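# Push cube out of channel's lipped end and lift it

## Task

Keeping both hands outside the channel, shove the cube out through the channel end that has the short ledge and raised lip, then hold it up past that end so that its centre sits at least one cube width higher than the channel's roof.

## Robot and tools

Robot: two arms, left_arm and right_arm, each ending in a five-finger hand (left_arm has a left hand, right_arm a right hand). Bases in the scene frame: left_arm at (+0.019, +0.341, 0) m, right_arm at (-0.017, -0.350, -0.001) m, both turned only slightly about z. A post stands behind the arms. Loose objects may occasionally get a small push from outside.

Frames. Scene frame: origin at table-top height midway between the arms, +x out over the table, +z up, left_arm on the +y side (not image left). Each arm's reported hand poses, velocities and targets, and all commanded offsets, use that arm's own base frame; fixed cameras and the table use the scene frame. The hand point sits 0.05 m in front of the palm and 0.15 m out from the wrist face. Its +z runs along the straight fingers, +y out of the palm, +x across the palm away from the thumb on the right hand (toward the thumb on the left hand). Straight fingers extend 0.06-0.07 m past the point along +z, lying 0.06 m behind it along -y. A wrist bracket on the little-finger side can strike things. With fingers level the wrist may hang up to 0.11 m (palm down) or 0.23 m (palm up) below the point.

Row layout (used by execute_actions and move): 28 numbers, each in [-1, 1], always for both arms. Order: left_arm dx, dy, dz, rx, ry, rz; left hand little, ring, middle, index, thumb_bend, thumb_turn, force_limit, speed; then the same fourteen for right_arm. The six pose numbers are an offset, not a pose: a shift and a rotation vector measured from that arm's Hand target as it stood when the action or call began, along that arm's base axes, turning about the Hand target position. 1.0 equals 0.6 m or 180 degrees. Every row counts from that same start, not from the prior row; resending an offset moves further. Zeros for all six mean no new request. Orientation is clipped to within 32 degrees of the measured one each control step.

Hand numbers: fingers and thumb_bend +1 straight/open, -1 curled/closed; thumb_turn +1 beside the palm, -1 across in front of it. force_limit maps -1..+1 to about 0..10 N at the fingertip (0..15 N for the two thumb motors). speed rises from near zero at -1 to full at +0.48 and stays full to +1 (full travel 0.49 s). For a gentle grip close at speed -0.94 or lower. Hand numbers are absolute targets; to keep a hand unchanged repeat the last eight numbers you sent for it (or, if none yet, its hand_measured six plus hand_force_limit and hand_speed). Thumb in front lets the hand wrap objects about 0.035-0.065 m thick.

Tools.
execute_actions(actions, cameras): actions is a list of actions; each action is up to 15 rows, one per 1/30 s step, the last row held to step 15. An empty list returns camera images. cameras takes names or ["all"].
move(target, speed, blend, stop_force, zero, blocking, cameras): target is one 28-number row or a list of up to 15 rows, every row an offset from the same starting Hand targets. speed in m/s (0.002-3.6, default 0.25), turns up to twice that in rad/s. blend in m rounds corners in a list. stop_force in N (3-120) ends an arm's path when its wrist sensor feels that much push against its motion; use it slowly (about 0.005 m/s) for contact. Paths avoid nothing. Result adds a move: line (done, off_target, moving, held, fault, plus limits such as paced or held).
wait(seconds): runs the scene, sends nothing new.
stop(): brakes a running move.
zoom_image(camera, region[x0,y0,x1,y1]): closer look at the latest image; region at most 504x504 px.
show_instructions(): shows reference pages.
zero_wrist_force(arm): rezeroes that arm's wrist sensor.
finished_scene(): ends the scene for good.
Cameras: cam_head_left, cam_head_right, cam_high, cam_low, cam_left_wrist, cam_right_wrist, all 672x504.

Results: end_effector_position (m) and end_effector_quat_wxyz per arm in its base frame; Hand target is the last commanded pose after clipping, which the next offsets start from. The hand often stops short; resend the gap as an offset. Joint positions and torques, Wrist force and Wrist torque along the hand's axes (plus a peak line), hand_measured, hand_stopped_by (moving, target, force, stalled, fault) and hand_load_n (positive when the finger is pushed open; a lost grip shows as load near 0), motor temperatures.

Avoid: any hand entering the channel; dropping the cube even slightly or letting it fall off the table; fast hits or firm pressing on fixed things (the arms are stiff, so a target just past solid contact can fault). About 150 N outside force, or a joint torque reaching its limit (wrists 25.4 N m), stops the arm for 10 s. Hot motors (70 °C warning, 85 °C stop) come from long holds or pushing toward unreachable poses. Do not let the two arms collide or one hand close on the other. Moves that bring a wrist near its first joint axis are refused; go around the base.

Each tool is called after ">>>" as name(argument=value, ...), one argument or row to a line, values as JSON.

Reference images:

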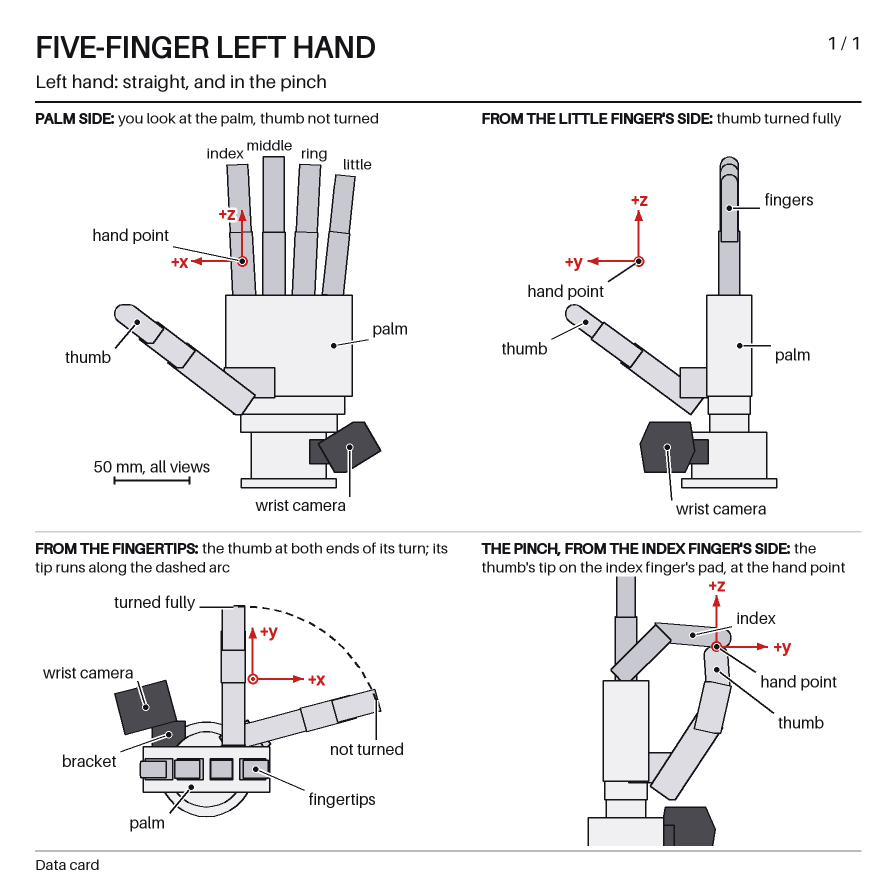

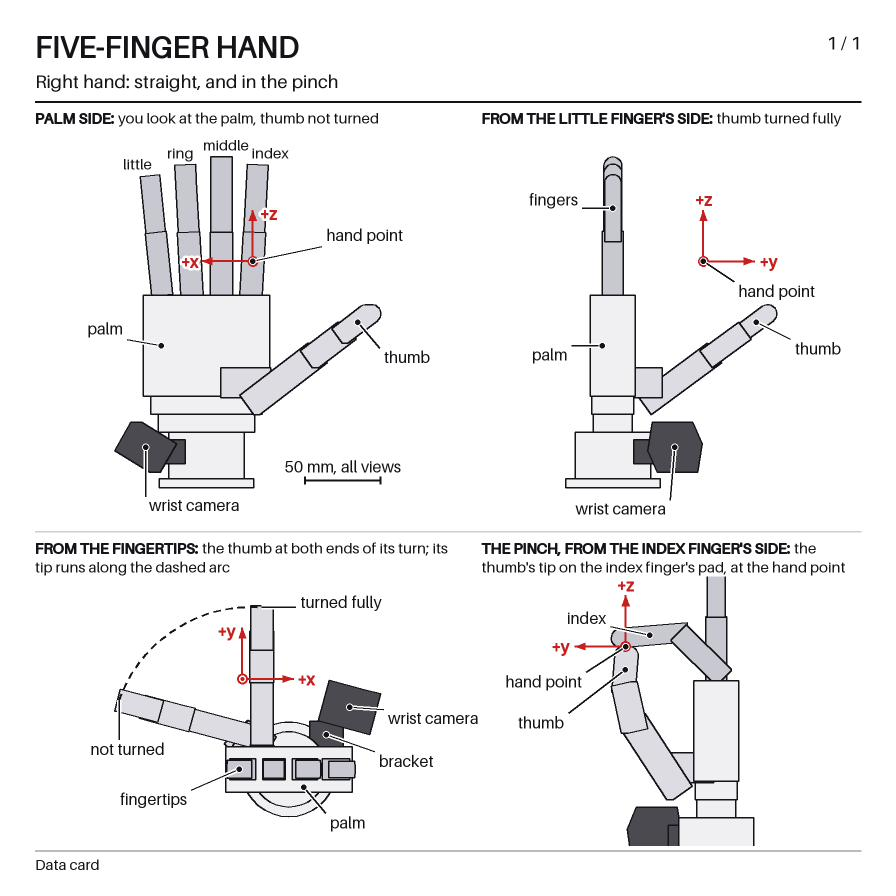

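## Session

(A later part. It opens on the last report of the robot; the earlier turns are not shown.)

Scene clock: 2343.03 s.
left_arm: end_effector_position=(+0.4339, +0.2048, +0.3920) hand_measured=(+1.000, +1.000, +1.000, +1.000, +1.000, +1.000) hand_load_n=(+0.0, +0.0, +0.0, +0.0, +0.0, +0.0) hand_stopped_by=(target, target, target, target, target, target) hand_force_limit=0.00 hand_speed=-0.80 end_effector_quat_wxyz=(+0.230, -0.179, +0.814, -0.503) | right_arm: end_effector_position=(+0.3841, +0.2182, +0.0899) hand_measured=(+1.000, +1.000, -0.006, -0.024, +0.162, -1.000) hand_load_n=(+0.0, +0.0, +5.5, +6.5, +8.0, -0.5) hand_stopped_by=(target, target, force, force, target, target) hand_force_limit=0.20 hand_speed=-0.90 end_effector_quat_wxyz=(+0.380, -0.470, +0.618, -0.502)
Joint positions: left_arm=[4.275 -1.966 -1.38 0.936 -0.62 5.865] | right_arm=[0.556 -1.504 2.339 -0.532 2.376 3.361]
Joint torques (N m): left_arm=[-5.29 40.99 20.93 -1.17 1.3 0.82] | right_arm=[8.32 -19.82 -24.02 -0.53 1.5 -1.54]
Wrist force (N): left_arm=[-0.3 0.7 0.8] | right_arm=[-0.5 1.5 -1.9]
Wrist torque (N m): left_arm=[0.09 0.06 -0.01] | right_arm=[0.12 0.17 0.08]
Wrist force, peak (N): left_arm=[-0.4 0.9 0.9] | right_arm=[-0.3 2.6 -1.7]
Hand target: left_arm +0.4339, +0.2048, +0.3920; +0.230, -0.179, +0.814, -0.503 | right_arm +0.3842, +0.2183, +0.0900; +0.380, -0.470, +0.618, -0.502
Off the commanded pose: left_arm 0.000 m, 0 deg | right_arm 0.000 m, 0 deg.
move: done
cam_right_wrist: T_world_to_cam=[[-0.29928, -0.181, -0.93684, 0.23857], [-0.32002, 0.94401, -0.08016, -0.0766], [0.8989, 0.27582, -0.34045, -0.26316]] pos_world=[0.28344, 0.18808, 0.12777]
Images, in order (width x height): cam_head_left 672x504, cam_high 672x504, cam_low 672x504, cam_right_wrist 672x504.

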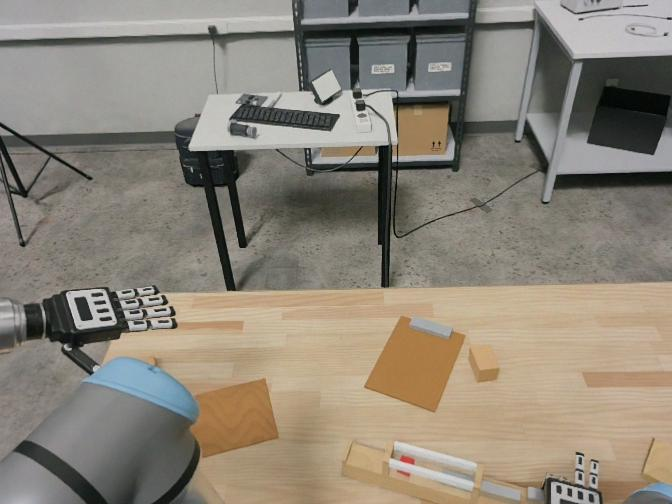

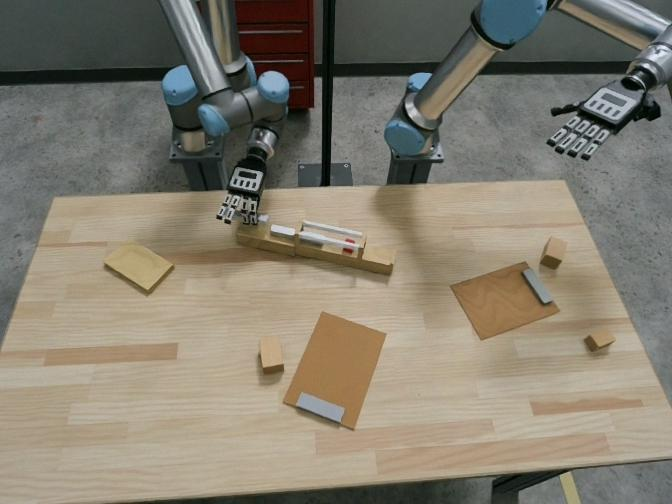

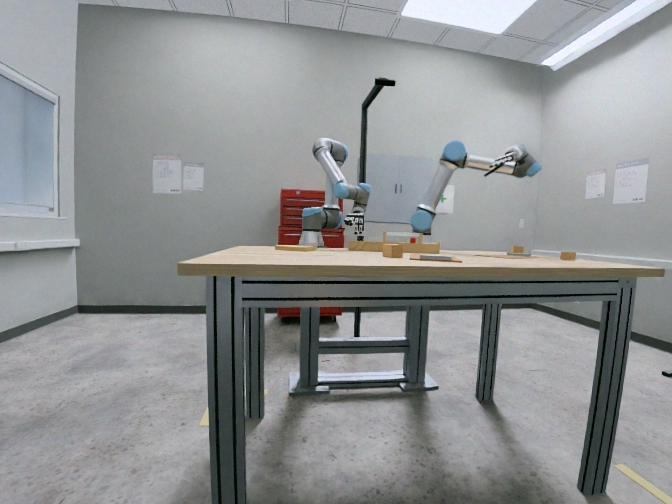

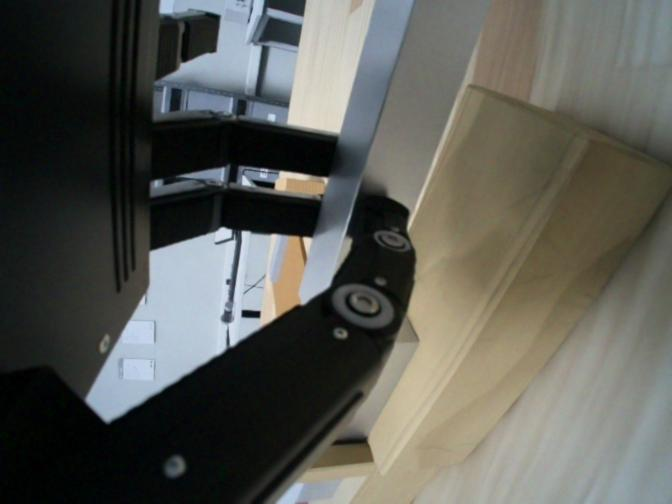

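>>> move(
  target=[0,0,0,0,0,0,1,1,1,1,1,1,0,-0.8,0,0,-0.0383,0,0,0,1,1,-0.25,-0.25,0.16,-1,0.2,-0.9],
  speed=0.02,
  stop_force=5,
)

>>> move(
  target=[0,0,0,0,0,0,1,1,1,1,1,1,0,-0.8,0,0,-0.018,0,0,0,1,1,-0.25,-0.25,0.16,-1,0.2,-0.9],
  speed=0.003,
  stop_force=4,
  cameras=["cam_right_wrist"],
)

Scene clock: 2362.47 s.
left_arm: end_effector_position=(+0.4339, +0.2048, +0.3920) hand_measured=(+1.000, +1.000, +1.000, +1.000, +1.000, +1.000) hand_load_n=(+0.0, +0.0, +0.0, +0.0, +0.0, +0.0) hand_stopped_by=(target, target, target, target, target, target) hand_force_limit=0.00 hand_speed=-0.80 end_effector_quat_wxyz=(+0.230, -0.179, +0.814, -0.503) | right_arm: end_effector_position=(+0.3842, +0.2183, +0.0670) hand_measured=(+1.000, +1.000, -0.006, -0.024, +0.162, -1.000) hand_load_n=(+0.0, +0.0, +5.5, +6.5, +8.0, -0.5) hand_stopped_by=(target, target, force, force, target, target) hand_force_limit=0.20 hand_speed=-0.90 end_effector_quat_wxyz=(+0.380, -0.470, +0.618, -0.502)
Joint positions: left_arm=[4.275 -1.966 -1.38 0.936 -0.62 5.865] | right_arm=[0.556 -1.446 2.363 -0.614 2.376 3.361]
Joint torques (N m): left_arm=[-6.21 41.58 20.05 -1.58 0.95 0.75] | right_arm=[4.11 -29.75 -22.85 1.8 1.45 -1.39]
Wrist force (N): left_arm=[-0.6 0.5 0.7] | right_arm=[0.1 1.9 -1.8]
Wrist torque (N m): left_arm=[0.06 0.10 -0.02] | right_arm=[0.16 0.07 0.10]
Wrist force, peak (N): left_arm=[-0.4 0.9 0.8] | right_arm=[-0.2 2.1 -2.1]
Hand target: left_arm +0.4339, +0.2048, +0.3920; +0.230, -0.179, +0.814, -0.503 | right_arm +0.3842, +0.2183, +0.0670; +0.380, -0.470, +0.618, -0.502
Off the commanded pose: left_arm 0.000 m, 0 deg | right_arm 0.000 m, 0 deg.
move: done

Scene clock: 2365.00 s.
left_arm: end_effector_position=(+0.4339, +0.2048, +0.3920) hand_measured=(+1.000, +1.000, +1.000, +1.000, +1.000, +1.000) hand_load_n=(+0.0, +0.0, +0.0, +0.0, +0.0, -0.5) hand_stopped_by=(target, target, target, target, target, target) hand_force_limit=0.00 hand_speed=-0.80 end_effector_quat_wxyz=(+0.230, -0.179, +0.814, -0.503) | right_arm: end_effector_position=(+0.3842, +0.2183, +0.0629) hand_measured=(+1.000, +1.000, -0.006, -0.024, +0.162, -1.000) hand_load_n=(+0.0, +0.0, +6.5, +7.5, +6.0, -0.5) hand_stopped_by=(target, target, force, force, target, target) hand_force_limit=0.20 hand_speed=-0.90 end_effector_quat_wxyz=(+0.380, -0.470, +0.618, -0.502)
Joint positions: left_arm=[4.275 -1.966 -1.38 0.936 -0.62 5.865] | right_arm=[0.556 -1.435 2.366 -0.629 2.376 3.361]
Joint torques (N m): left_arm=[-5.9 41.11 21.33 -1.39 0.69 0.77] | right_arm=[3.5 -28.5 -20.6 2.37 1.04 -0.8]
Wrist force (N): left_arm=[-0.3 0.6 0.4] | right_arm=[-0.8 -2.5 -1.7]
Wrist torque (N m): left_arm=[0.09 0.05 -0.02] | right_arm=[-0.12 0.15 -0.02]
Wrist force, peak (N): left_arm=[-0.7 0.9 0.7] | right_arm=[-0.7 -3.1 -1.9]
Hand target: left_arm +0.4339, +0.2048, +0.3920; +0.230, -0.179, +0.814, -0.503 | right_arm +0.3842, +0.2183, +0.0630; +0.380, -0.470, +0.618, -0.502 (not the last commanded pose)
Off the commanded pose: left_arm 0.000 m, 0 deg | right_arm 0.007 m, 0 deg.
move: contact (right_arm)
cam_right_wrist: T_world_to_cam=[[-0.29912, -0.18086, -0.93692, 0.21321], [-0.31995, 0.94404, -0.08008, -0.0788], [0.89898, 0.27581, -0.34024, -0.27239]] pos_world=[0.28344, 0.18808, 0.10077]

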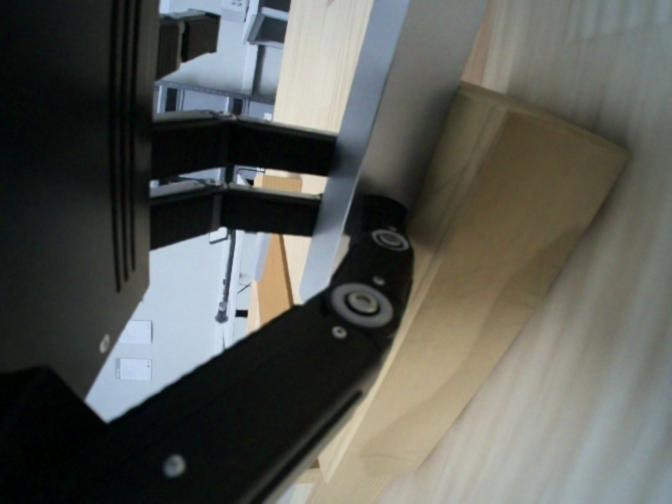

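>>> zoom_image(
  camera="cam_right_wrist",
  region=[280, 60, 640, 500],
)

>>> execute_actions(
  actions=[],
  cameras=["cam_high","cam_head_left","cam_head_right"],
)

>>> zoom_image(
  camera="cam_high",
  region=[210, 180, 330, 270],
)

>>> zoom_image(
  camera="cam_head_right",
  region=[480, 400, 672, 504],
)

Scaled by 1.145 from the camera's image (finer frame: 960x720).

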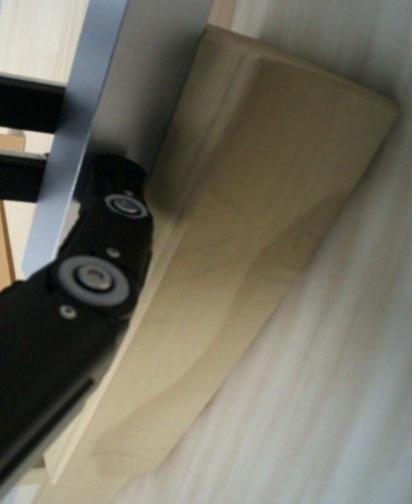

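Scene clock: 2374.10 s.
left_arm: end_effector_position=(+0.4339, +0.2048, +0.3920) hand_measured=(+1.000, +1.000, +1.000, +1.000, +1.000, +1.000) hand_load_n=(+0.0, +0.0, +0.0, +0.0, +0.0, +0.0) hand_stopped_by=(target, target, target, target, target, target) hand_force_limit=0.00 hand_speed=-0.80 end_effector_quat_wxyz=(+0.230, -0.179, +0.814, -0.503) | right_arm: end_effector_position=(+0.3842, +0.2183, +0.0630) hand_measured=(+1.000, +1.000, -0.006, -0.024, +0.162, -1.000) hand_load_n=(+0.0, +0.0, +6.5, +7.5, +6.0, -0.5) hand_stopped_by=(target, target, force, force, target, target) hand_force_limit=0.20 hand_speed=-0.90 end_effector_quat_wxyz=(+0.380, -0.470, +0.618, -0.502)
Joint positions: left_arm=[4.275 -1.966 -1.38 0.936 -0.62 5.865] | right_arm=[0.556 -1.435 2.366 -0.629 2.376 3.361]
Joint velocities: within noise
Joint torques (N m): left_arm=[-6.66 41.34 18.34 -1.36 0.79 0.98] | right_arm=[2.5 -29.9 -20.96 2.31 1.04 -0.83]
Motor temperatures (°C): left_arm=[33 34 37 47 40 36] | right_arm=[34 36 31 39 37 36]
Wrist force (N): left_arm=[-0.2 0.6 0.4] | right_arm=[-0.6 -2.1 -1.8]
Wrist torque (N m): left_arm=[0.09 0.04 -0.01] | right_arm=[-0.06 0.14 -0.01]
Wrist force, peak (N): left_arm=[-0.5 0.7 0.9] | right_arm=[-0.7 -2.5 -2.0]
Hand target: left_arm +0.4339, +0.2048, +0.3920; +0.230, -0.179, +0.814, -0.503 | right_arm +0.3842, +0.2183, +0.0630; +0.380, -0.470, +0.618, -0.502 (not the last commanded pose)
Off the commanded pose: left_arm 0.000 m, 0 deg | right_arm 0.007 m, 0 deg.
Images, in order (width x height): cam_head_left 672x504, cam_head_right 672x504, cam_high 672x504.

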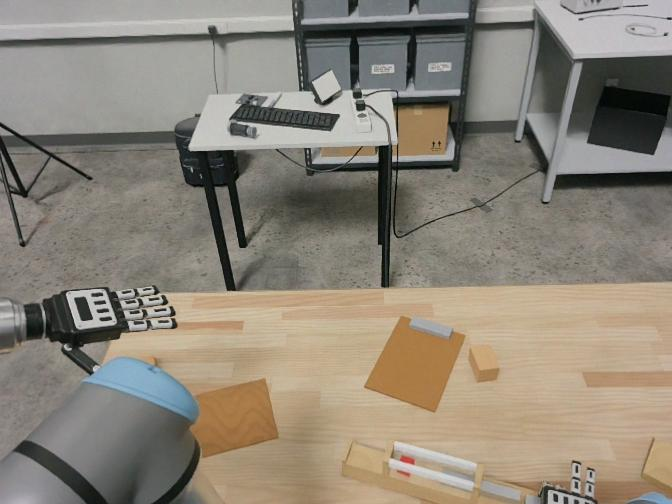

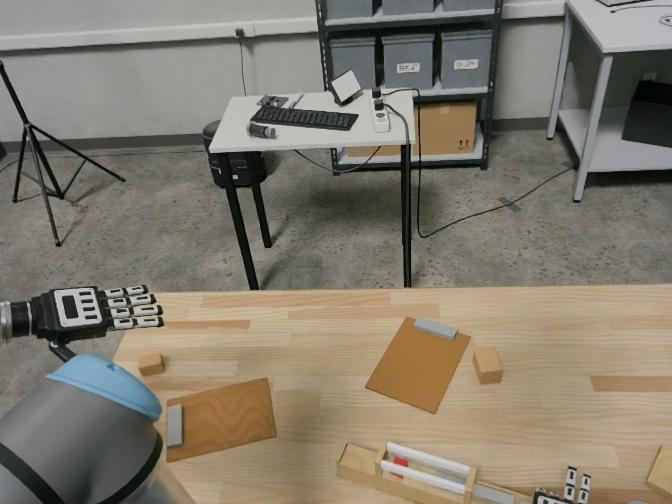

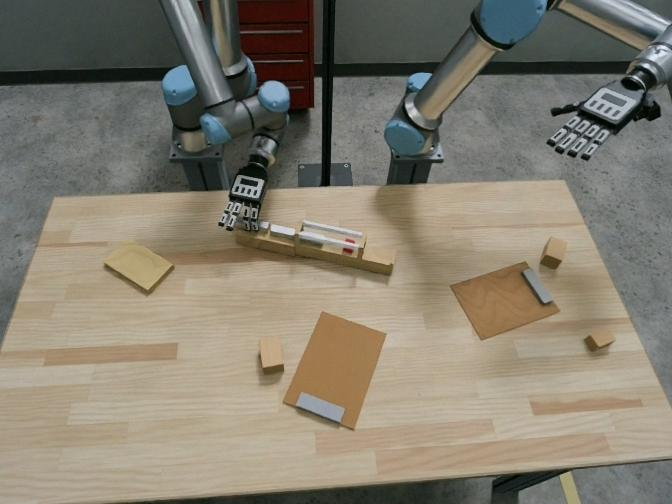

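Scaled by 4.200 from the camera's image (finer frame: 960x720).

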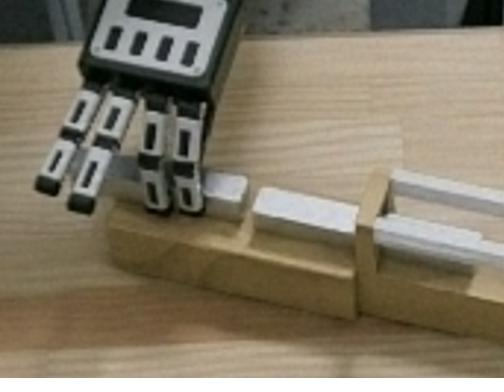

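Scaled by 2.625 from the camera's image (finer frame: 960x720).

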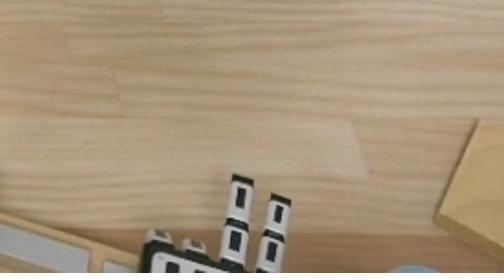

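>>> move(
  target=[0,0,0,0,0,0,1,1,1,1,1,1,0,-0.8,0,0,0,0,0,0,1,1,0.4,0.4,0.16,-1,0.2,-0.9],
  cameras=["cam_right_wrist","cam_high"],
)

>>> zoom_image(
  camera="cam_high",
  region=[210, 180, 330, 270],
)

Scene clock: 2385.40 s.
left_arm: end_effector_position=(+0.4339, +0.2048, +0.3920) hand_measured=(+1.000, +1.000, +1.000, +1.000, +1.000, +1.000) hand_load_n=(+0.0, +0.0, +0.0, +0.0, +0.0, -0.5) hand_stopped_by=(target, target, target, target, target, target) hand_force_limit=0.00 hand_speed=-0.80 end_effector_quat_wxyz=(+0.230, -0.179, +0.814, -0.503) | right_arm: end_effector_position=(+0.3842, +0.2183, +0.0630) hand_measured=(+1.000, +1.000, +0.400, +0.400, +0.160, -1.000) hand_load_n=(+0.0, +0.0, +0.0, +0.0, +0.0, +0.0) hand_stopped_by=(target, target, target, target, target, target) hand_force_limit=0.20 hand_speed=-0.90 end_effector_quat_wxyz=(+0.380, -0.470, +0.618, -0.502)
Joint positions: left_arm=[4.275 -1.966 -1.38 0.936 -0.62 5.865] | right_arm=[0.556 -1.435 2.366 -0.629 2.376 3.361]
Joint torques (N m): left_arm=[-6.28 40.79 17.65 -1.49 0.51 0.85] | right_arm=[3.47 -28.78 -21.25 1.3 0.98 -0.86]
Wrist force (N): left_arm=[-0.3 0.4 0.5] | right_arm=[-0.1 -0.1 -1.7]
Wrist torque (N m): left_arm=[0.05 0.06 0.00] | right_arm=[0.00 0.10 0.03]
Wrist force, peak (N): left_arm=[-0.7 0.7 0.9] | right_arm=[-0.9 -2.4 -1.9]
Hand target: left_arm +0.4339, +0.2048, +0.3920; +0.230, -0.179, +0.814, -0.503 | right_arm +0.3842, +0.2183, +0.0630; +0.380, -0.470, +0.618, -0.502
Off the commanded pose: left_arm 0.000 m, 0 deg | right_arm 0.000 m, 0 deg.
move: done
cam_right_wrist: T_world_to_cam=[[-0.29912, -0.18086, -0.93692, 0.21321], [-0.31995, 0.94404, -0.08008, -0.0788], [0.89898, 0.27581, -0.34024, -0.27239]] pos_world=[0.28344, 0.18808, 0.10077]
Images, in order (width x height): cam_high 672x504, cam_right_wrist 672x504.

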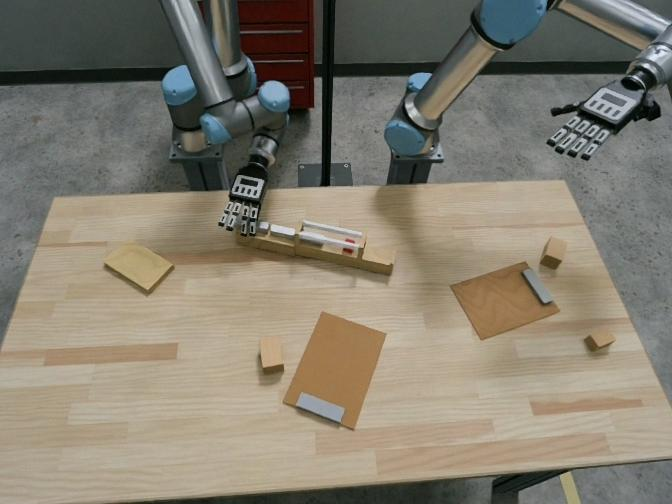

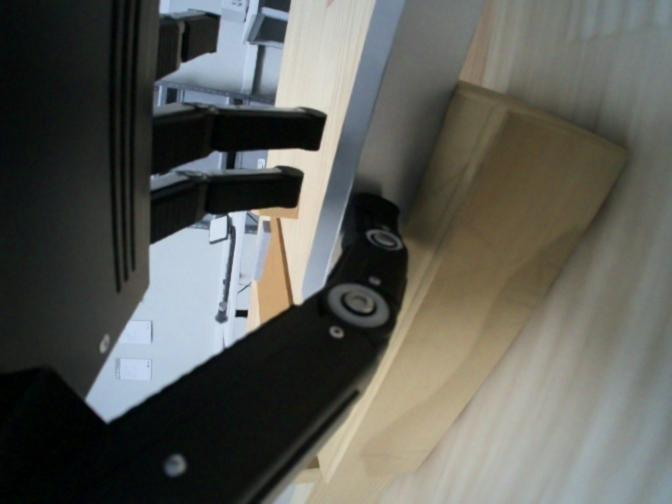

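Scaled by 4.200 from the camera's image (finer frame: 960x720).

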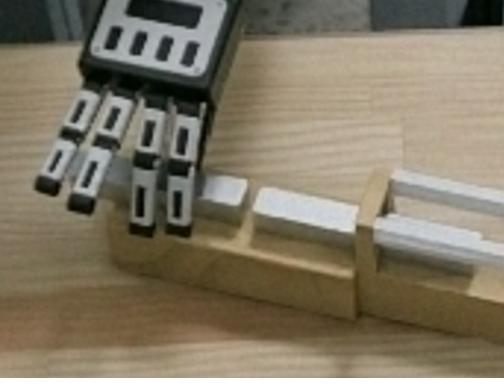

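>>> move(
  target=[
    [0,0,0,0,0,0,1,1,1,1,1,1,0,-0.8,-0.0096,0.0028,0,0,0,0,1,1,0.4,0.4,0.16,-1,0.2,-0.9],
    [0,0,0,0,0,0,1,1,1,1,1,1,0,-0.8,-0.0096,0.0028,0.06,0,0,0,1,1,0.4,0.4,0.16,-1,0.2,-0.9],
    [0,0,0,0,0,0,1,1,1,1,1,1,0,-0.8,-0.027,-0.0581,0.06,0,0,0,1,1,0.4,0.4,0.16,-1,0.2,-0.9],
  ],
  speed=[0.02,0.05,0.05],
  cameras=["cam_right_wrist","cam_high"],
)

>>> zoom_image(
  camera="cam_high",
  region=[210, 180, 330, 270],
)

Scene clock: 2403.63 s.
left_arm: end_effector_position=(+0.4339, +0.2048, +0.3920) hand_measured=(+1.000, +1.000, +1.000, +1.000, +1.000, +1.000) hand_load_n=(+0.0, +0.0, +0.0, +0.0, +0.0, +0.0) hand_stopped_by=(target, target, target, target, target, target) hand_force_limit=0.00 hand_speed=-0.80 end_effector_quat_wxyz=(+0.230, -0.179, +0.814, -0.503) | right_arm: end_effector_position=(+0.3680, +0.1834, +0.0990) hand_measured=(+1.000, +1.000, +0.400, +0.400, +0.160, -1.000) hand_load_n=(+0.0, -0.5, +0.0, +0.0, +0.0, +0.0) hand_stopped_by=(target, target, target, target, target, target) hand_force_limit=0.20 hand_speed=-0.90 end_effector_quat_wxyz=(+0.380, -0.470, +0.618, -0.502)
Joint positions: left_arm=[4.275 -1.966 -1.38 0.936 -0.62 5.865] | right_arm=[0.462 -1.637 2.436 -0.522 2.286 3.323]
Joint torques (N m): left_arm=[-6.03 40.73 17.29 -1.31 0.29 0.73] | right_arm=[7.85 -2.41 -23.51 0.92 2.34 1.23]
Wrist force (N): left_arm=[-0.4 0.4 0.7] | right_arm=[-0.2 -0.3 -2.5]
Wrist torque (N m): left_arm=[0.04 0.08 -0.02] | right_arm=[0.04 0.12 0.06]
Wrist force, peak (N): left_arm=[-0.4 0.8 0.9] | right_arm=[-0.5 -0.8 -2.5]
Hand target: left_arm +0.4339, +0.2048, +0.3920; +0.230, -0.179, +0.814, -0.503 | right_arm +0.3680, +0.1834, +0.0990; +0.380, -0.470, +0.618, -0.502
Off the commanded pose: left_arm 0.000 m, 0 deg | right_arm 0.000 m, 0 deg.
move: done
cam_right_wrist: T_world_to_cam=[[-0.2989, -0.18089, -0.93698, 0.23575], [-0.32005, 0.944, -0.08015, -0.0482], [0.89901, 0.27592, -0.34006, -0.23603]] pos_world=[0.26724, 0.15328, 0.13677]
Images, in order (width x height): cam_high 672x504, cam_right_wrist 672x504.

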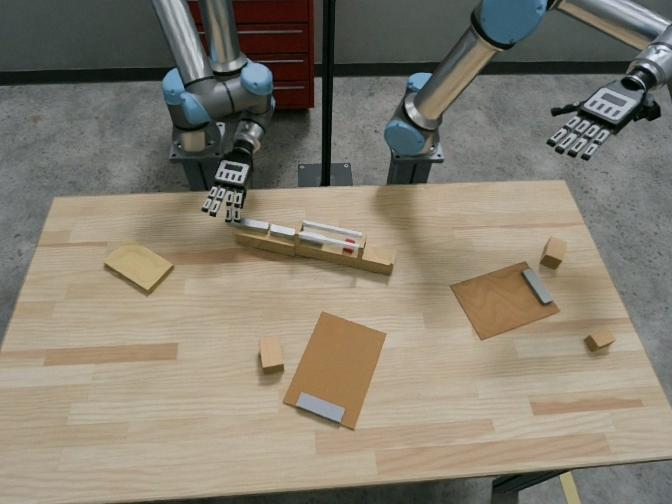

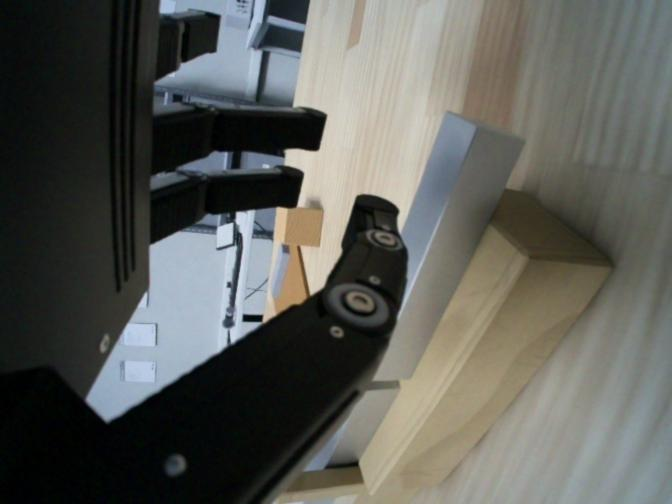

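Scaled by 4.200 from the camera's image (finer frame: 960x720).

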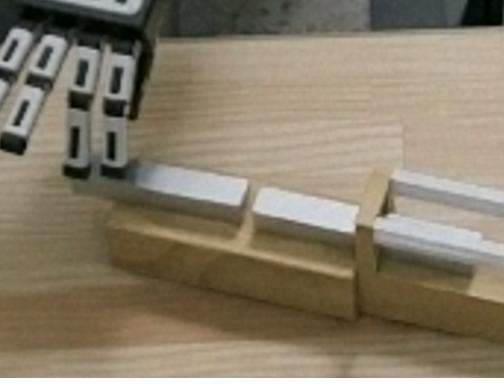

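>>> zoom_image(
  camera="cam_right_wrist",
  region=[370, 90, 570, 310],
)

>>> zoom_image(
  camera="cam_right_wrist",
  region=[300, 300, 500, 504],
)

Scaled by 2.291 from the camera's image (finer frame: 960x720).

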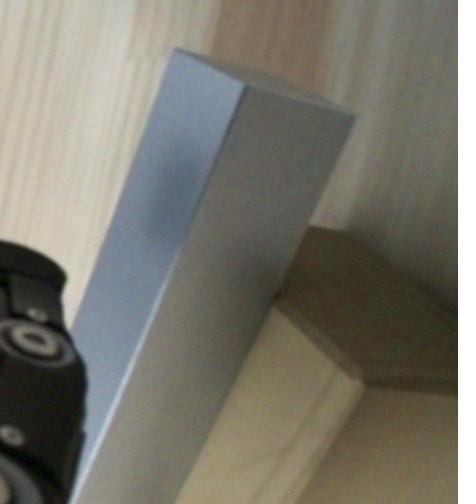

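Scaled by 2.471 from the camera's image (finer frame: 960x720).

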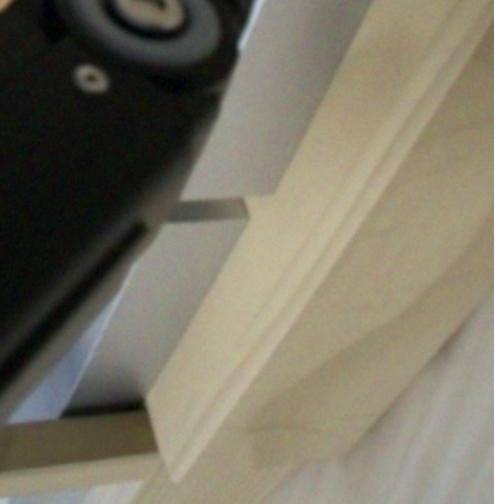

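>>> move(
  target=[
    [0,0,0,0,0,0,1,1,1,1,1,1,0,-0.8,0.0027,-0.0008,0,0,0,0,1,1,0.4,0.4,0.16,-1,0.2,-0.9],
    [0,0,0,0,0,0,1,1,1,1,1,1,0,-0.8,0.0027,-0.0008,-0.0625,0,0,0,1,1,0.4,0.4,0.16,-1,0.2,-0.9],
    [0,0,0,0,0,0,1,1,1,1,1,1,0,-0.8,0.0123,-0.0035,-0.0625,0,0,0,1,1,0.4,0.4,0.16,-1,0.2,-0.9],
  ],
  speed=[0.02,0.03,0.01],
  stop_force=5,
  cameras=["cam_right_wrist","cam_high"],
)

>>> zoom_image(
  camera="cam_high",
  region=[210, 180, 330, 270],
)

Scene clock: 2495.73 s.
left_arm: end_effector_position=(+0.4339, +0.2048, +0.3920) hand_measured=(+1.000, +1.000, +1.000, +1.000, +1.000, +1.000) hand_load_n=(+0.0, +0.0, +0.0, +0.0, +0.0, +0.0) hand_stopped_by=(target, target, target, target, target, target) hand_force_limit=0.00 hand_speed=-0.80 end_effector_quat_wxyz=(+0.230, -0.179, +0.814, -0.503) | right_arm: end_effector_position=(+0.3754, +0.1813, +0.0615) hand_measured=(+1.000, +1.000, +0.400, +0.400, +0.160, -1.000) hand_load_n=(+0.0, +0.0, +0.0, +0.0, +0.5, +0.0) hand_stopped_by=(target, target, target, target, target, target) hand_force_limit=0.20 hand_speed=-0.90 end_effector_quat_wxyz=(+0.380, -0.470, +0.618, -0.502)
Joint positions: left_arm=[4.275 -1.966 -1.38 0.936 -0.62 5.865] | right_arm=[0.439 -1.525 2.475 -0.678 2.264 3.315]
Joint torques (N m): left_arm=[-5.87 39.94 15.49 -1.29 0.46 0.49] | right_arm=[7.49 -17.05 -4.95 -0.83 2.58 0.62]
Wrist force (N): left_arm=[-0.3 0.6 0.7] | right_arm=[-0.1 -0.1 -2.2]
Wrist torque (N m): left_arm=[0.08 0.07 -0.02] | right_arm=[0.06 0.10 0.11]
Wrist force, peak (N): left_arm=[-0.2 1.0 0.9] | right_arm=[-0.2 0.2 -2.7]
Hand target: left_arm +0.4339, +0.2048, +0.3920; +0.230, -0.179, +0.814, -0.503 | right_arm +0.3754, +0.1813, +0.0615; +0.380, -0.470, +0.618, -0.502
Off the commanded pose: left_arm 0.000 m, 0 deg | right_arm 0.000 m, 0 deg.
move: done
cam_right_wrist: T_world_to_cam=[[-0.29903, -0.18083, -0.93695, 0.20247], [-0.31994, 0.94405, -0.08009, -0.0469], [0.89901, 0.27582, -0.34016, -0.25483]] pos_world=[0.27464, 0.15118, 0.09927]
Images, in order (width x height): cam_high 672x504, cam_right_wrist 672x504.

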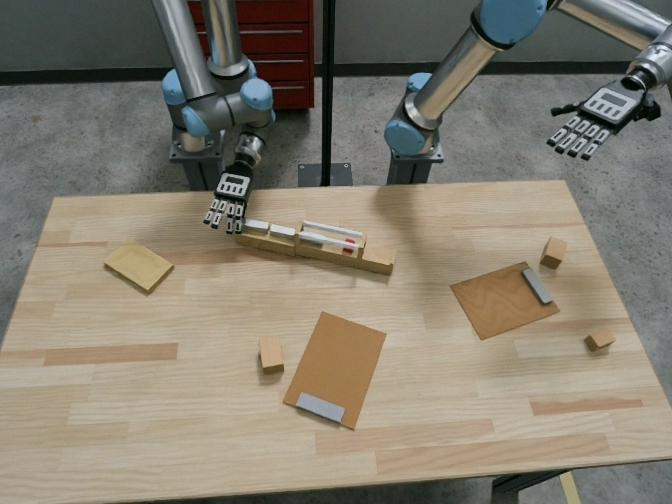

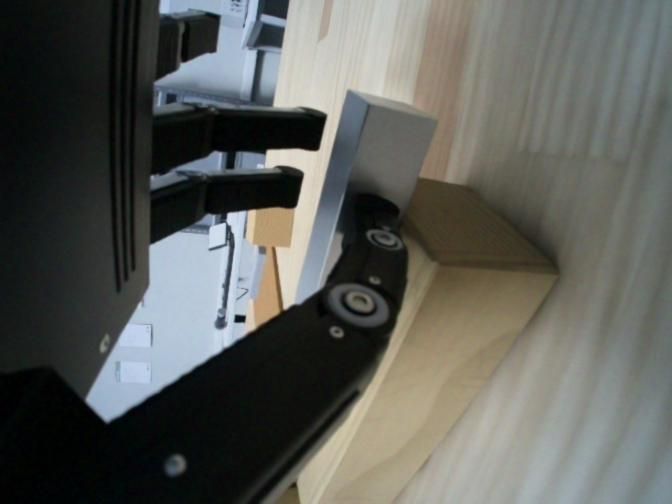

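Scaled by 4.200 from the camera's image (finer frame: 960x720).

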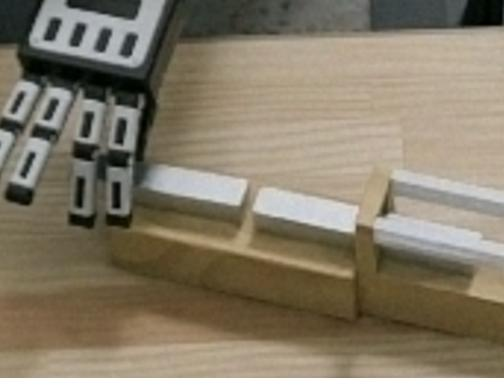

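>>> move(
  target=[0,0,0,0,0,0,1,1,1,1,1,1,0,-0.8,0,0,0,0,0,0,1,1,-0.2,-0.2,0.16,-1,-0.4,-0.9],
)

>>> move(
  target=[0,0,0,0,0,0,1,1,1,1,1,1,0,-0.8,0,0,0.0035,0,0,0,1,1,-0.2,-0.2,0.16,-1,-0.4,-0.9],
  speed=0.01,
)

>>> move(
  target=[0,0,0,0,0,0,1,1,1,1,1,1,0,-0.8,0,0,0,0,0,0,1,1,-0.25,-0.25,0.16,-1,0.2,-0.9],
  cameras=["cam_right_wrist"],
)

Scene clock: 2507.17 s.
left_arm: end_effector_position=(+0.4339, +0.2048, +0.3920) hand_measured=(+1.000, +1.000, +1.000, +1.000, +1.000, +1.000) hand_load_n=(+0.0, +0.0, +0.0, +0.0, +0.0, -0.5) hand_stopped_by=(target, target, target, target, target, target) hand_force_limit=0.00 hand_speed=-0.80 end_effector_quat_wxyz=(+0.230, -0.179, +0.814, -0.503) | right_arm: end_effector_position=(+0.3754, +0.1813, +0.0615) hand_measured=(+1.000, +1.000, +0.020, +0.020, +0.160, -1.000) hand_load_n=(+0.0, -0.5, +4.0, +3.5, +1.0, +0.0) hand_stopped_by=(target, target, force, force, target, target) hand_force_limit=-0.40 hand_speed=-0.90 end_effector_quat_wxyz=(+0.380, -0.470, +0.618, -0.502)
Joint positions: left_arm=[4.275 -1.966 -1.38 0.936 -0.62 5.865] | right_arm=[0.439 -1.525 2.475 -0.678 2.264 3.315]
Joint torques (N m): left_arm=[-4.91 40.22 14.78 -1.5 -0.02 0.41] | right_arm=[8.17 -21.4 -2.11 1.06 1.77 0.52]
Wrist force (N): left_arm=[-0.4 0.5 0.4] | right_arm=[0.4 -7.2 -1.8]
Wrist torque (N m): left_arm=[0.07 0.07 -0.02] | right_arm=[-0.31 0.07 0.00]
Wrist force, peak (N): left_arm=[-0.5 0.9 0.7] | right_arm=[0.3 -7.4 -1.3]
Hand target: left_arm +0.4339, +0.2048, +0.3920; +0.230, -0.179, +0.814, -0.503 | right_arm +0.3754, +0.1813, +0.0615; +0.380, -0.470, +0.618, -0.502
Off the commanded pose: left_arm 0.000 m, 0 deg | right_arm 0.000 m, 0 deg.
move: done

Scene clock: 2507.67 s.
left_arm: end_effector_position=(+0.4339, +0.2048, +0.3920) hand_measured=(+1.000, +1.000, +1.000, +1.000, +1.000, +1.000) hand_load_n=(+0.0, +0.0, +0.0, +0.0, +0.0, +0.0) hand_stopped_by=(target, target, target, target, target, target) hand_force_limit=0.00 hand_speed=-0.80 end_effector_quat_wxyz=(+0.230, -0.179, +0.814, -0.503) | right_arm: end_effector_position=(+0.3753, +0.1813, +0.0636) hand_measured=(+1.000, +1.000, +0.020, +0.020, +0.160, -1.000) hand_load_n=(+0.0, +0.0, +2.0, +1.5, +3.5, +0.5) hand_stopped_by=(target, target, force, force, target, target) hand_force_limit=-0.40 hand_speed=-0.90 end_effector_quat_wxyz=(+0.380, -0.470, +0.618, -0.502)
Joint positions: left_arm=[4.275 -1.966 -1.38 0.936 -0.62 5.865] | right_arm=[0.439 -1.532 2.473 -0.669 2.264 3.315]
Joint torques (N m): left_arm=[-4.02 39.73 14.1 -1.63 0.16 0.58] | right_arm=[8.82 -4.87 -18.61 -3.34 1.2 0.14]
Wrist force (N): left_arm=[-0.3 0.5 0.6] | right_arm=[-0.1 1.8 -1.8]
Wrist torque (N m): left_arm=[0.06 0.05 -0.01] | right_arm=[0.20 0.09 0.12]
Wrist force, peak (N): left_arm=[-0.5 0.7 0.8] | right_arm=[0.4 -6.7 -1.6]
Hand target: left_arm +0.4339, +0.2048, +0.3920; +0.230, -0.179, +0.814, -0.503 | right_arm +0.3754, +0.1813, +0.0636; +0.380, -0.470, +0.618, -0.502
Off the commanded pose: left_arm 0.000 m, 0 deg | right_arm 0.000 m, 0 deg.
move: done

Scene clock: 2508.17 s.
left_arm: end_effector_position=(+0.4339, +0.2048, +0.3920) hand_measured=(+1.000, +1.000, +1.000, +1.000, +1.000, +1.000) hand_load_n=(+0.0, +0.0, +0.0, +0.0, +0.0, +0.0) hand_stopped_by=(target, target, target, target, target, target) hand_force_limit=0.00 hand_speed=-0.80 end_effector_quat_wxyz=(+0.230, -0.179, +0.814, -0.503) | right_arm: end_effector_position=(+0.3754, +0.1813, +0.0636) hand_measured=(+1.000, +1.000, -0.006, -0.016, +0.162, -1.000) hand_load_n=(+0.0, +0.0, +5.5, +6.0, +7.0, +0.5) hand_stopped_by=(target, target, force, force, target, target) hand_force_limit=0.20 hand_speed=-0.90 end_effector_quat_wxyz=(+0.380, -0.470, +0.618, -0.502)
Joint positions: left_arm=[4.275 -1.966 -1.38 0.936 -0.62 5.865] | right_arm=[0.439 -1.532 2.473 -0.669 2.264 3.315]
Joint torques (N m): left_arm=[-5.17 40.92 15.6 -1.34 0.17 0.64] | right_arm=[6.03 -4.6 -12.69 -2.89 0.26 0.42]
Wrist force (N): left_arm=[-0.5 0.5 0.3] | right_arm=[-0.4 0.1 -1.8]
Wrist torque (N m): left_arm=[0.07 0.08 -0.02] | right_arm=[0.09 0.12 0.15]
Wrist force, peak (N): left_arm=[-0.6 0.4 0.9] | right_arm=[-0.1 1.5 -2.2]
Hand target: left_arm +0.4339, +0.2048, +0.3920; +0.230, -0.179, +0.814, -0.503 | right_arm +0.3754, +0.1813, +0.0636; +0.380, -0.470, +0.618, -0.502
Off the commanded pose: left_arm 0.000 m, 0 deg | right_arm 0.000 m, 0 deg.
move: done
cam_right_wrist: T_world_to_cam=[[-0.29903, -0.18083, -0.93695, 0.20444], [-0.31994, 0.94405, -0.08009, -0.04673], [0.89901, 0.27582, -0.34016, -0.25412]] pos_world=[0.27464, 0.15118, 0.10137]

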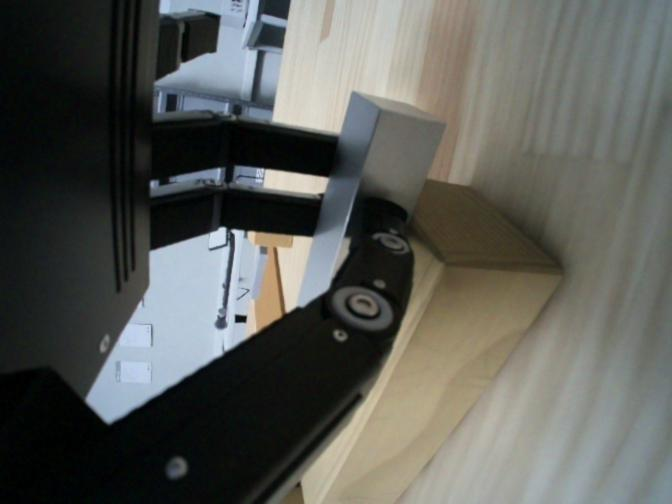

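>>> move(
  target=[0,-0.333,-0.25,0,0,0,1,1,1,1,1,1,0,-0.8,0,0,0,0,0,0,1,1,-0.25,-0.25,0.16,-1,0.2,-0.9],
  speed=0.1,
  cameras=["cam_left_wrist","cam_head_left"],
)

Scene clock: 2561.93 s.
left_arm: end_effector_position=(+0.4339, +0.0050, +0.2420) hand_measured=(+1.000, +1.000, +1.000, +1.000, +1.000, +1.000) hand_load_n=(+0.0, +0.0, +0.0, +0.0, +0.0, +0.0) hand_stopped_by=(target, target, target, target, target, target) hand_force_limit=0.00 hand_speed=-0.80 end_effector_quat_wxyz=(+0.230, -0.179, +0.814, -0.503) | right_arm: end_effector_position=(+0.3754, +0.1813, +0.0636) hand_measured=(+1.000, +1.000, -0.006, -0.016, +0.162, -1.000) hand_load_n=(+0.0, +0.0, +6.0, +6.0, +7.0, +0.5) hand_stopped_by=(target, target, force, force, target, target) hand_force_limit=0.20 hand_speed=-0.90 end_effector_quat_wxyz=(+0.380, -0.470, +0.618, -0.502)
Joint positions: left_arm=[4.015 -1.832 -1.908 1.676 -0.456 5.464] | right_arm=[0.439 -1.532 2.473 -0.669 2.264 3.315]
Joint torques (N m): left_arm=[4.67 27.94 29.74 -1.09 -0.7 0.74] | right_arm=[-1.08 -4.3 -3.27 -0.46 -1.81 0.55]
Wrist force (N): left_arm=[-0.3 0.2 0.3] | right_arm=[-0.1 -0.3 -1.7]
Wrist torque (N m): left_arm=[0.03 0.05 -0.07] | right_arm=[0.01 0.09 0.16]
Wrist force, peak (N): left_arm=[0.2 0.4 1.3] | right_arm=[-0.3 -0.3 -2.2]
Hand target: left_arm +0.4339, +0.0050, +0.2420; +0.230, -0.179, +0.814, -0.503 | right_arm +0.3754, +0.1813, +0.0636; +0.380, -0.470, +0.618, -0.502
Off the commanded pose: left_arm 0.000 m, 0 deg | right_arm 0.000 m, 0 deg.
move: done
cam_left_wrist: T_world_to_cam=[[-0.11658, -0.50935, 0.85262, -0.15445], [-0.99043, -0.00416, -0.13792, 0.46845], [0.0738, -0.86055, -0.50399, 0.20616]] pos_world=[0.43074, 0.10069, 0.3002]
Images, in order (width x height): cam_head_left 672x504, cam_left_wrist 672x504.

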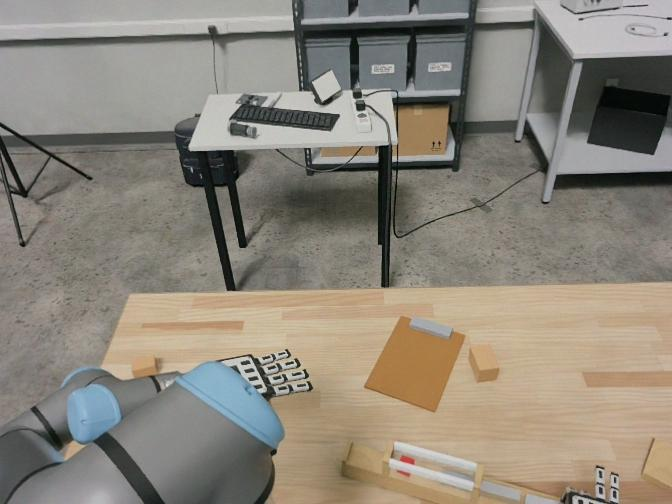

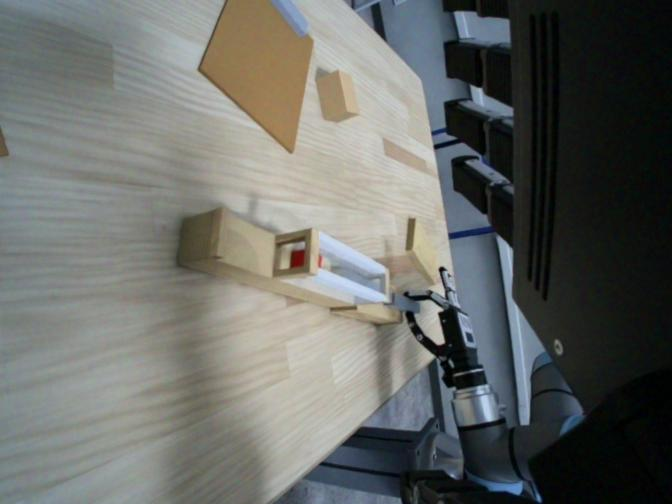

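>>> zoom_image(
  camera="cam_left_wrist",
  region=[260, 200, 480, 380],
)

>>> zoom_image(
  camera="cam_head_left",
  region=[460, 440, 600, 504],
)

Scaled by 2.291 from the camera's image (finer frame: 960x720).

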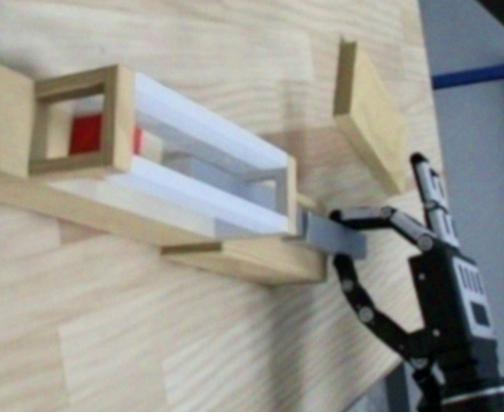

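Scaled by 3.600 from the camera's image (finer frame: 960x720).

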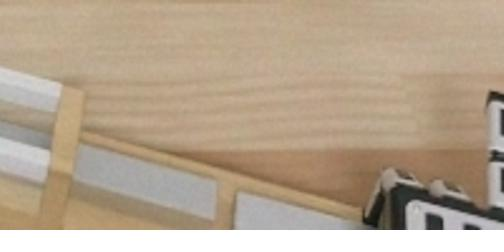

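>>> move(
  target=[0,0,0,0,0,0,1,1,1,1,1,1,0,-0.8,0,0,0,0,0,-0.0144,1,1,-0.25,-0.25,0.16,-1,0.2,-0.9],
  speed=0.05,
)

>>> move(
  target=[0,0,0,0,0,0,1,1,1,1,1,1,0,-0.8,0.00275,0.0096,0,0,0,0,1,1,-0.25,-0.25,0.16,-1,0.2,-0.9],
  speed=0.02,
  stop_force=4,
  cameras=["cam_right_wrist","cam_left_wrist","cam_head_left"],
)

>>> zoom_image(
  camera="cam_right_wrist",
  region=[280, 60, 480, 504],
)

>>> zoom_image(
  camera="cam_head_left",
  region=[460, 440, 600, 504],
)

Scene clock: 2586.03 s.
left_arm: end_effector_position=(+0.4339, +0.0050, +0.2420) hand_measured=(+1.000, +1.000, +1.000, +1.000, +1.000, +1.000) hand_load_n=(-0.5, +0.0, +0.0, +0.0, +0.0, +0.0) hand_stopped_by=(target, target, target, target, target, target) hand_force_limit=0.00 hand_speed=-0.80 end_effector_quat_wxyz=(+0.230, -0.179, +0.814, -0.503) | right_arm: end_effector_position=(+0.3754, +0.1814, +0.0635) hand_measured=(+1.000, +1.000, -0.006, -0.016, +0.162, -1.000) hand_load_n=(+0.0, +0.0, +6.0, +5.0, +6.5, +0.0) hand_stopped_by=(target, target, force, force, target, target) hand_force_limit=0.20 hand_speed=-0.90 end_effector_quat_wxyz=(+0.368, -0.456, +0.629, -0.511)
Joint positions: left_arm=[4.015 -1.832 -1.908 1.676 -0.456 5.464] | right_arm=[0.477 -1.501 2.441 -0.647 2.344 3.346]
Joint torques (N m): left_arm=[10.51 17 29.77 -1.79 -0.79 -1.32] | right_arm=[-5.56 -26.33 -3.08 -2.87 -2.17 -1.46]
Wrist force (N): left_arm=[-0.4 0.2 0.5] | right_arm=[0.5 -0.1 -2.4]
Wrist torque (N m): left_arm=[0.01 0.07 -0.08] | right_arm=[0.04 0.04 0.13]
Wrist force, peak (N): left_arm=[-0.7 0.5 0.7] | right_arm=[-0.1 0.3 -2.9]
Hand target: left_arm +0.4339, +0.0050, +0.2420; +0.230, -0.179, +0.814, -0.503 | right_arm +0.3754, +0.1813, +0.0636; +0.369, -0.456, +0.629, -0.511
Off the commanded pose: left_arm 0.000 m, 0 deg | right_arm 0.000 m, 0 deg.
move: done

Scene clock: 2587.33 s.
left_arm: end_effector_position=(+0.4339, +0.0050, +0.2420) hand_measured=(+1.000, +1.000, +1.000, +1.000, +1.000, +1.000) hand_load_n=(+0.0, +0.0, +0.0, +0.0, +0.0, +0.0) hand_stopped_by=(target, target, target, target, target, target) hand_force_limit=0.00 hand_speed=-0.80 end_effector_quat_wxyz=(+0.230, -0.179, +0.814, -0.503) | right_arm: end_effector_position=(+0.3770, +0.1871, +0.0635) hand_measured=(+1.000, +1.000, -0.006, -0.016, +0.162, -1.000) hand_load_n=(+0.0, +0.0, +6.0, +5.5, +7.0, +0.0) hand_stopped_by=(target, target, force, force, target, target) hand_force_limit=0.20 hand_speed=-0.90 end_effector_quat_wxyz=(+0.368, -0.456, +0.629, -0.511)
Joint positions: left_arm=[4.015 -1.832 -1.908 1.676 -0.456 5.464] | right_arm=[0.495 -1.485 2.424 -0.641 2.362 3.354]
Joint torques (N m): left_arm=[9.49 16.31 30.39 -2.66 -0.66 0.06] | right_arm=[-6.13 -26.76 -2.46 -2.36 -1.85 -0.95]
Wrist force (N): left_arm=[-0.4 0.3 0.5] | right_arm=[-0.4 0.2 -2.4]
Wrist torque (N m): left_arm=[0.04 0.07 -0.08] | right_arm=[0.05 0.10 0.05]
Wrist force, peak (N): left_arm=[-0.5 0.4 0.8] | right_arm=[-0.7 0.4 -2.5]
Hand target: left_arm +0.4339, +0.0050, +0.2420; +0.230, -0.179, +0.814, -0.503 | right_arm +0.3770, +0.1871, +0.0636; +0.369, -0.456, +0.629, -0.511
Off the commanded pose: left_arm 0.000 m, 0 deg | right_arm 0.000 m, 0 deg.
move: done
cam_left_wrist: T_world_to_cam=[[-0.11666, -0.50948, 0.85254, -0.15433], [-0.99042, -0.00419, -0.13803, 0.46848], [0.0739, -0.86047, -0.50411, 0.20623]] pos_world=[0.43075, 0.10079, 0.3002]
cam_right_wrist: T_world_to_cam=[[-0.30699, -0.16716, -0.93692, 0.20639], [-0.27697, 0.95754, -0.08009, -0.07032], [0.91052, 0.23491, -0.34026, -0.25385]] pos_world=[0.27503, 0.16147, 0.10137]
Images, in order (width x height): cam_head_left 672x504, cam_left_wrist 672x504, cam_right_wrist 672x504.

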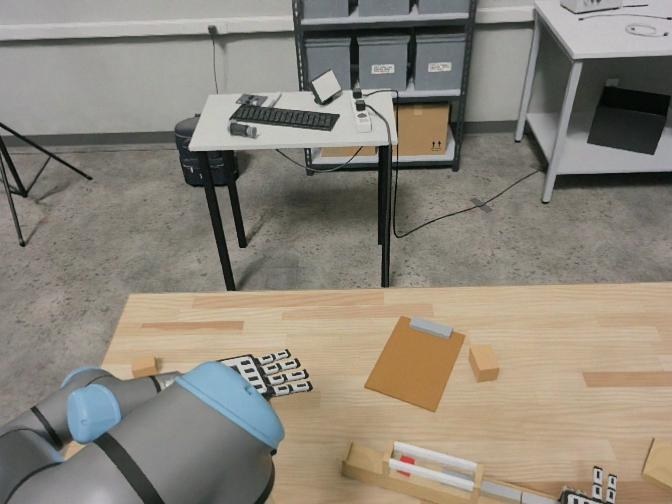

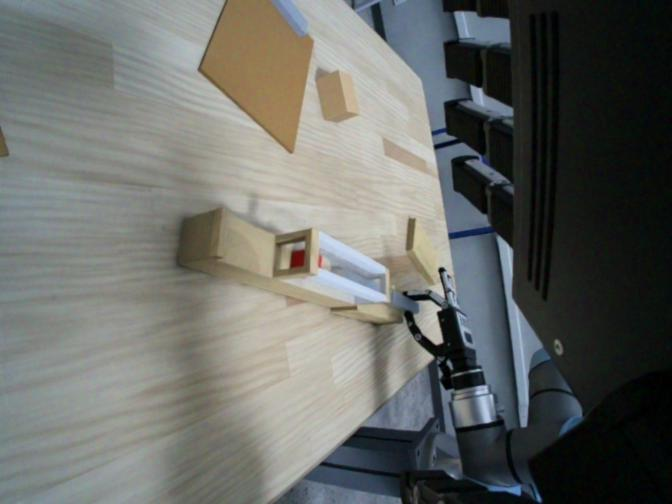

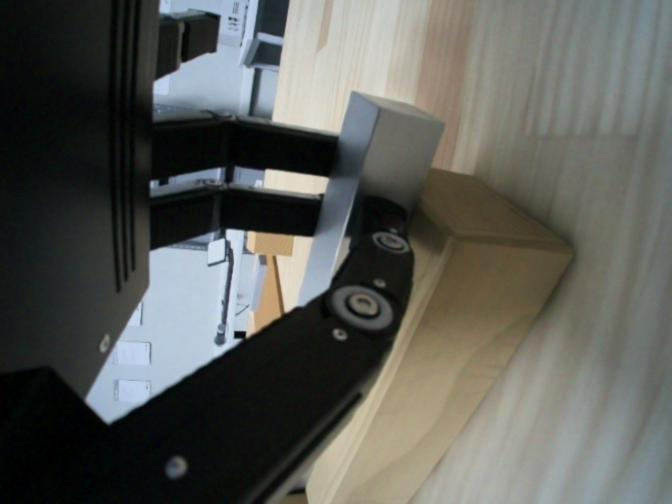

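Scaled by 1.135 from the camera's image (finer frame: 960x720).

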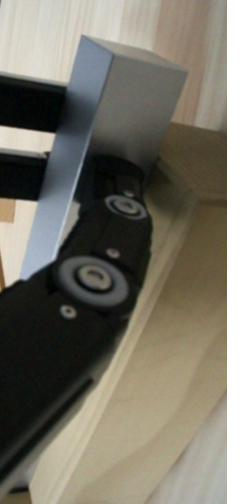

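Scaled by 3.600 from the camera's image (finer frame: 960x720).

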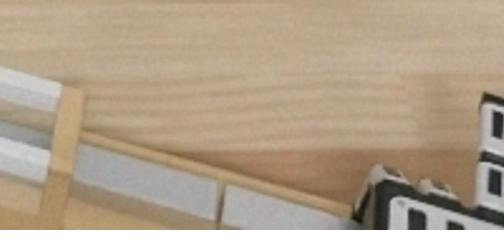

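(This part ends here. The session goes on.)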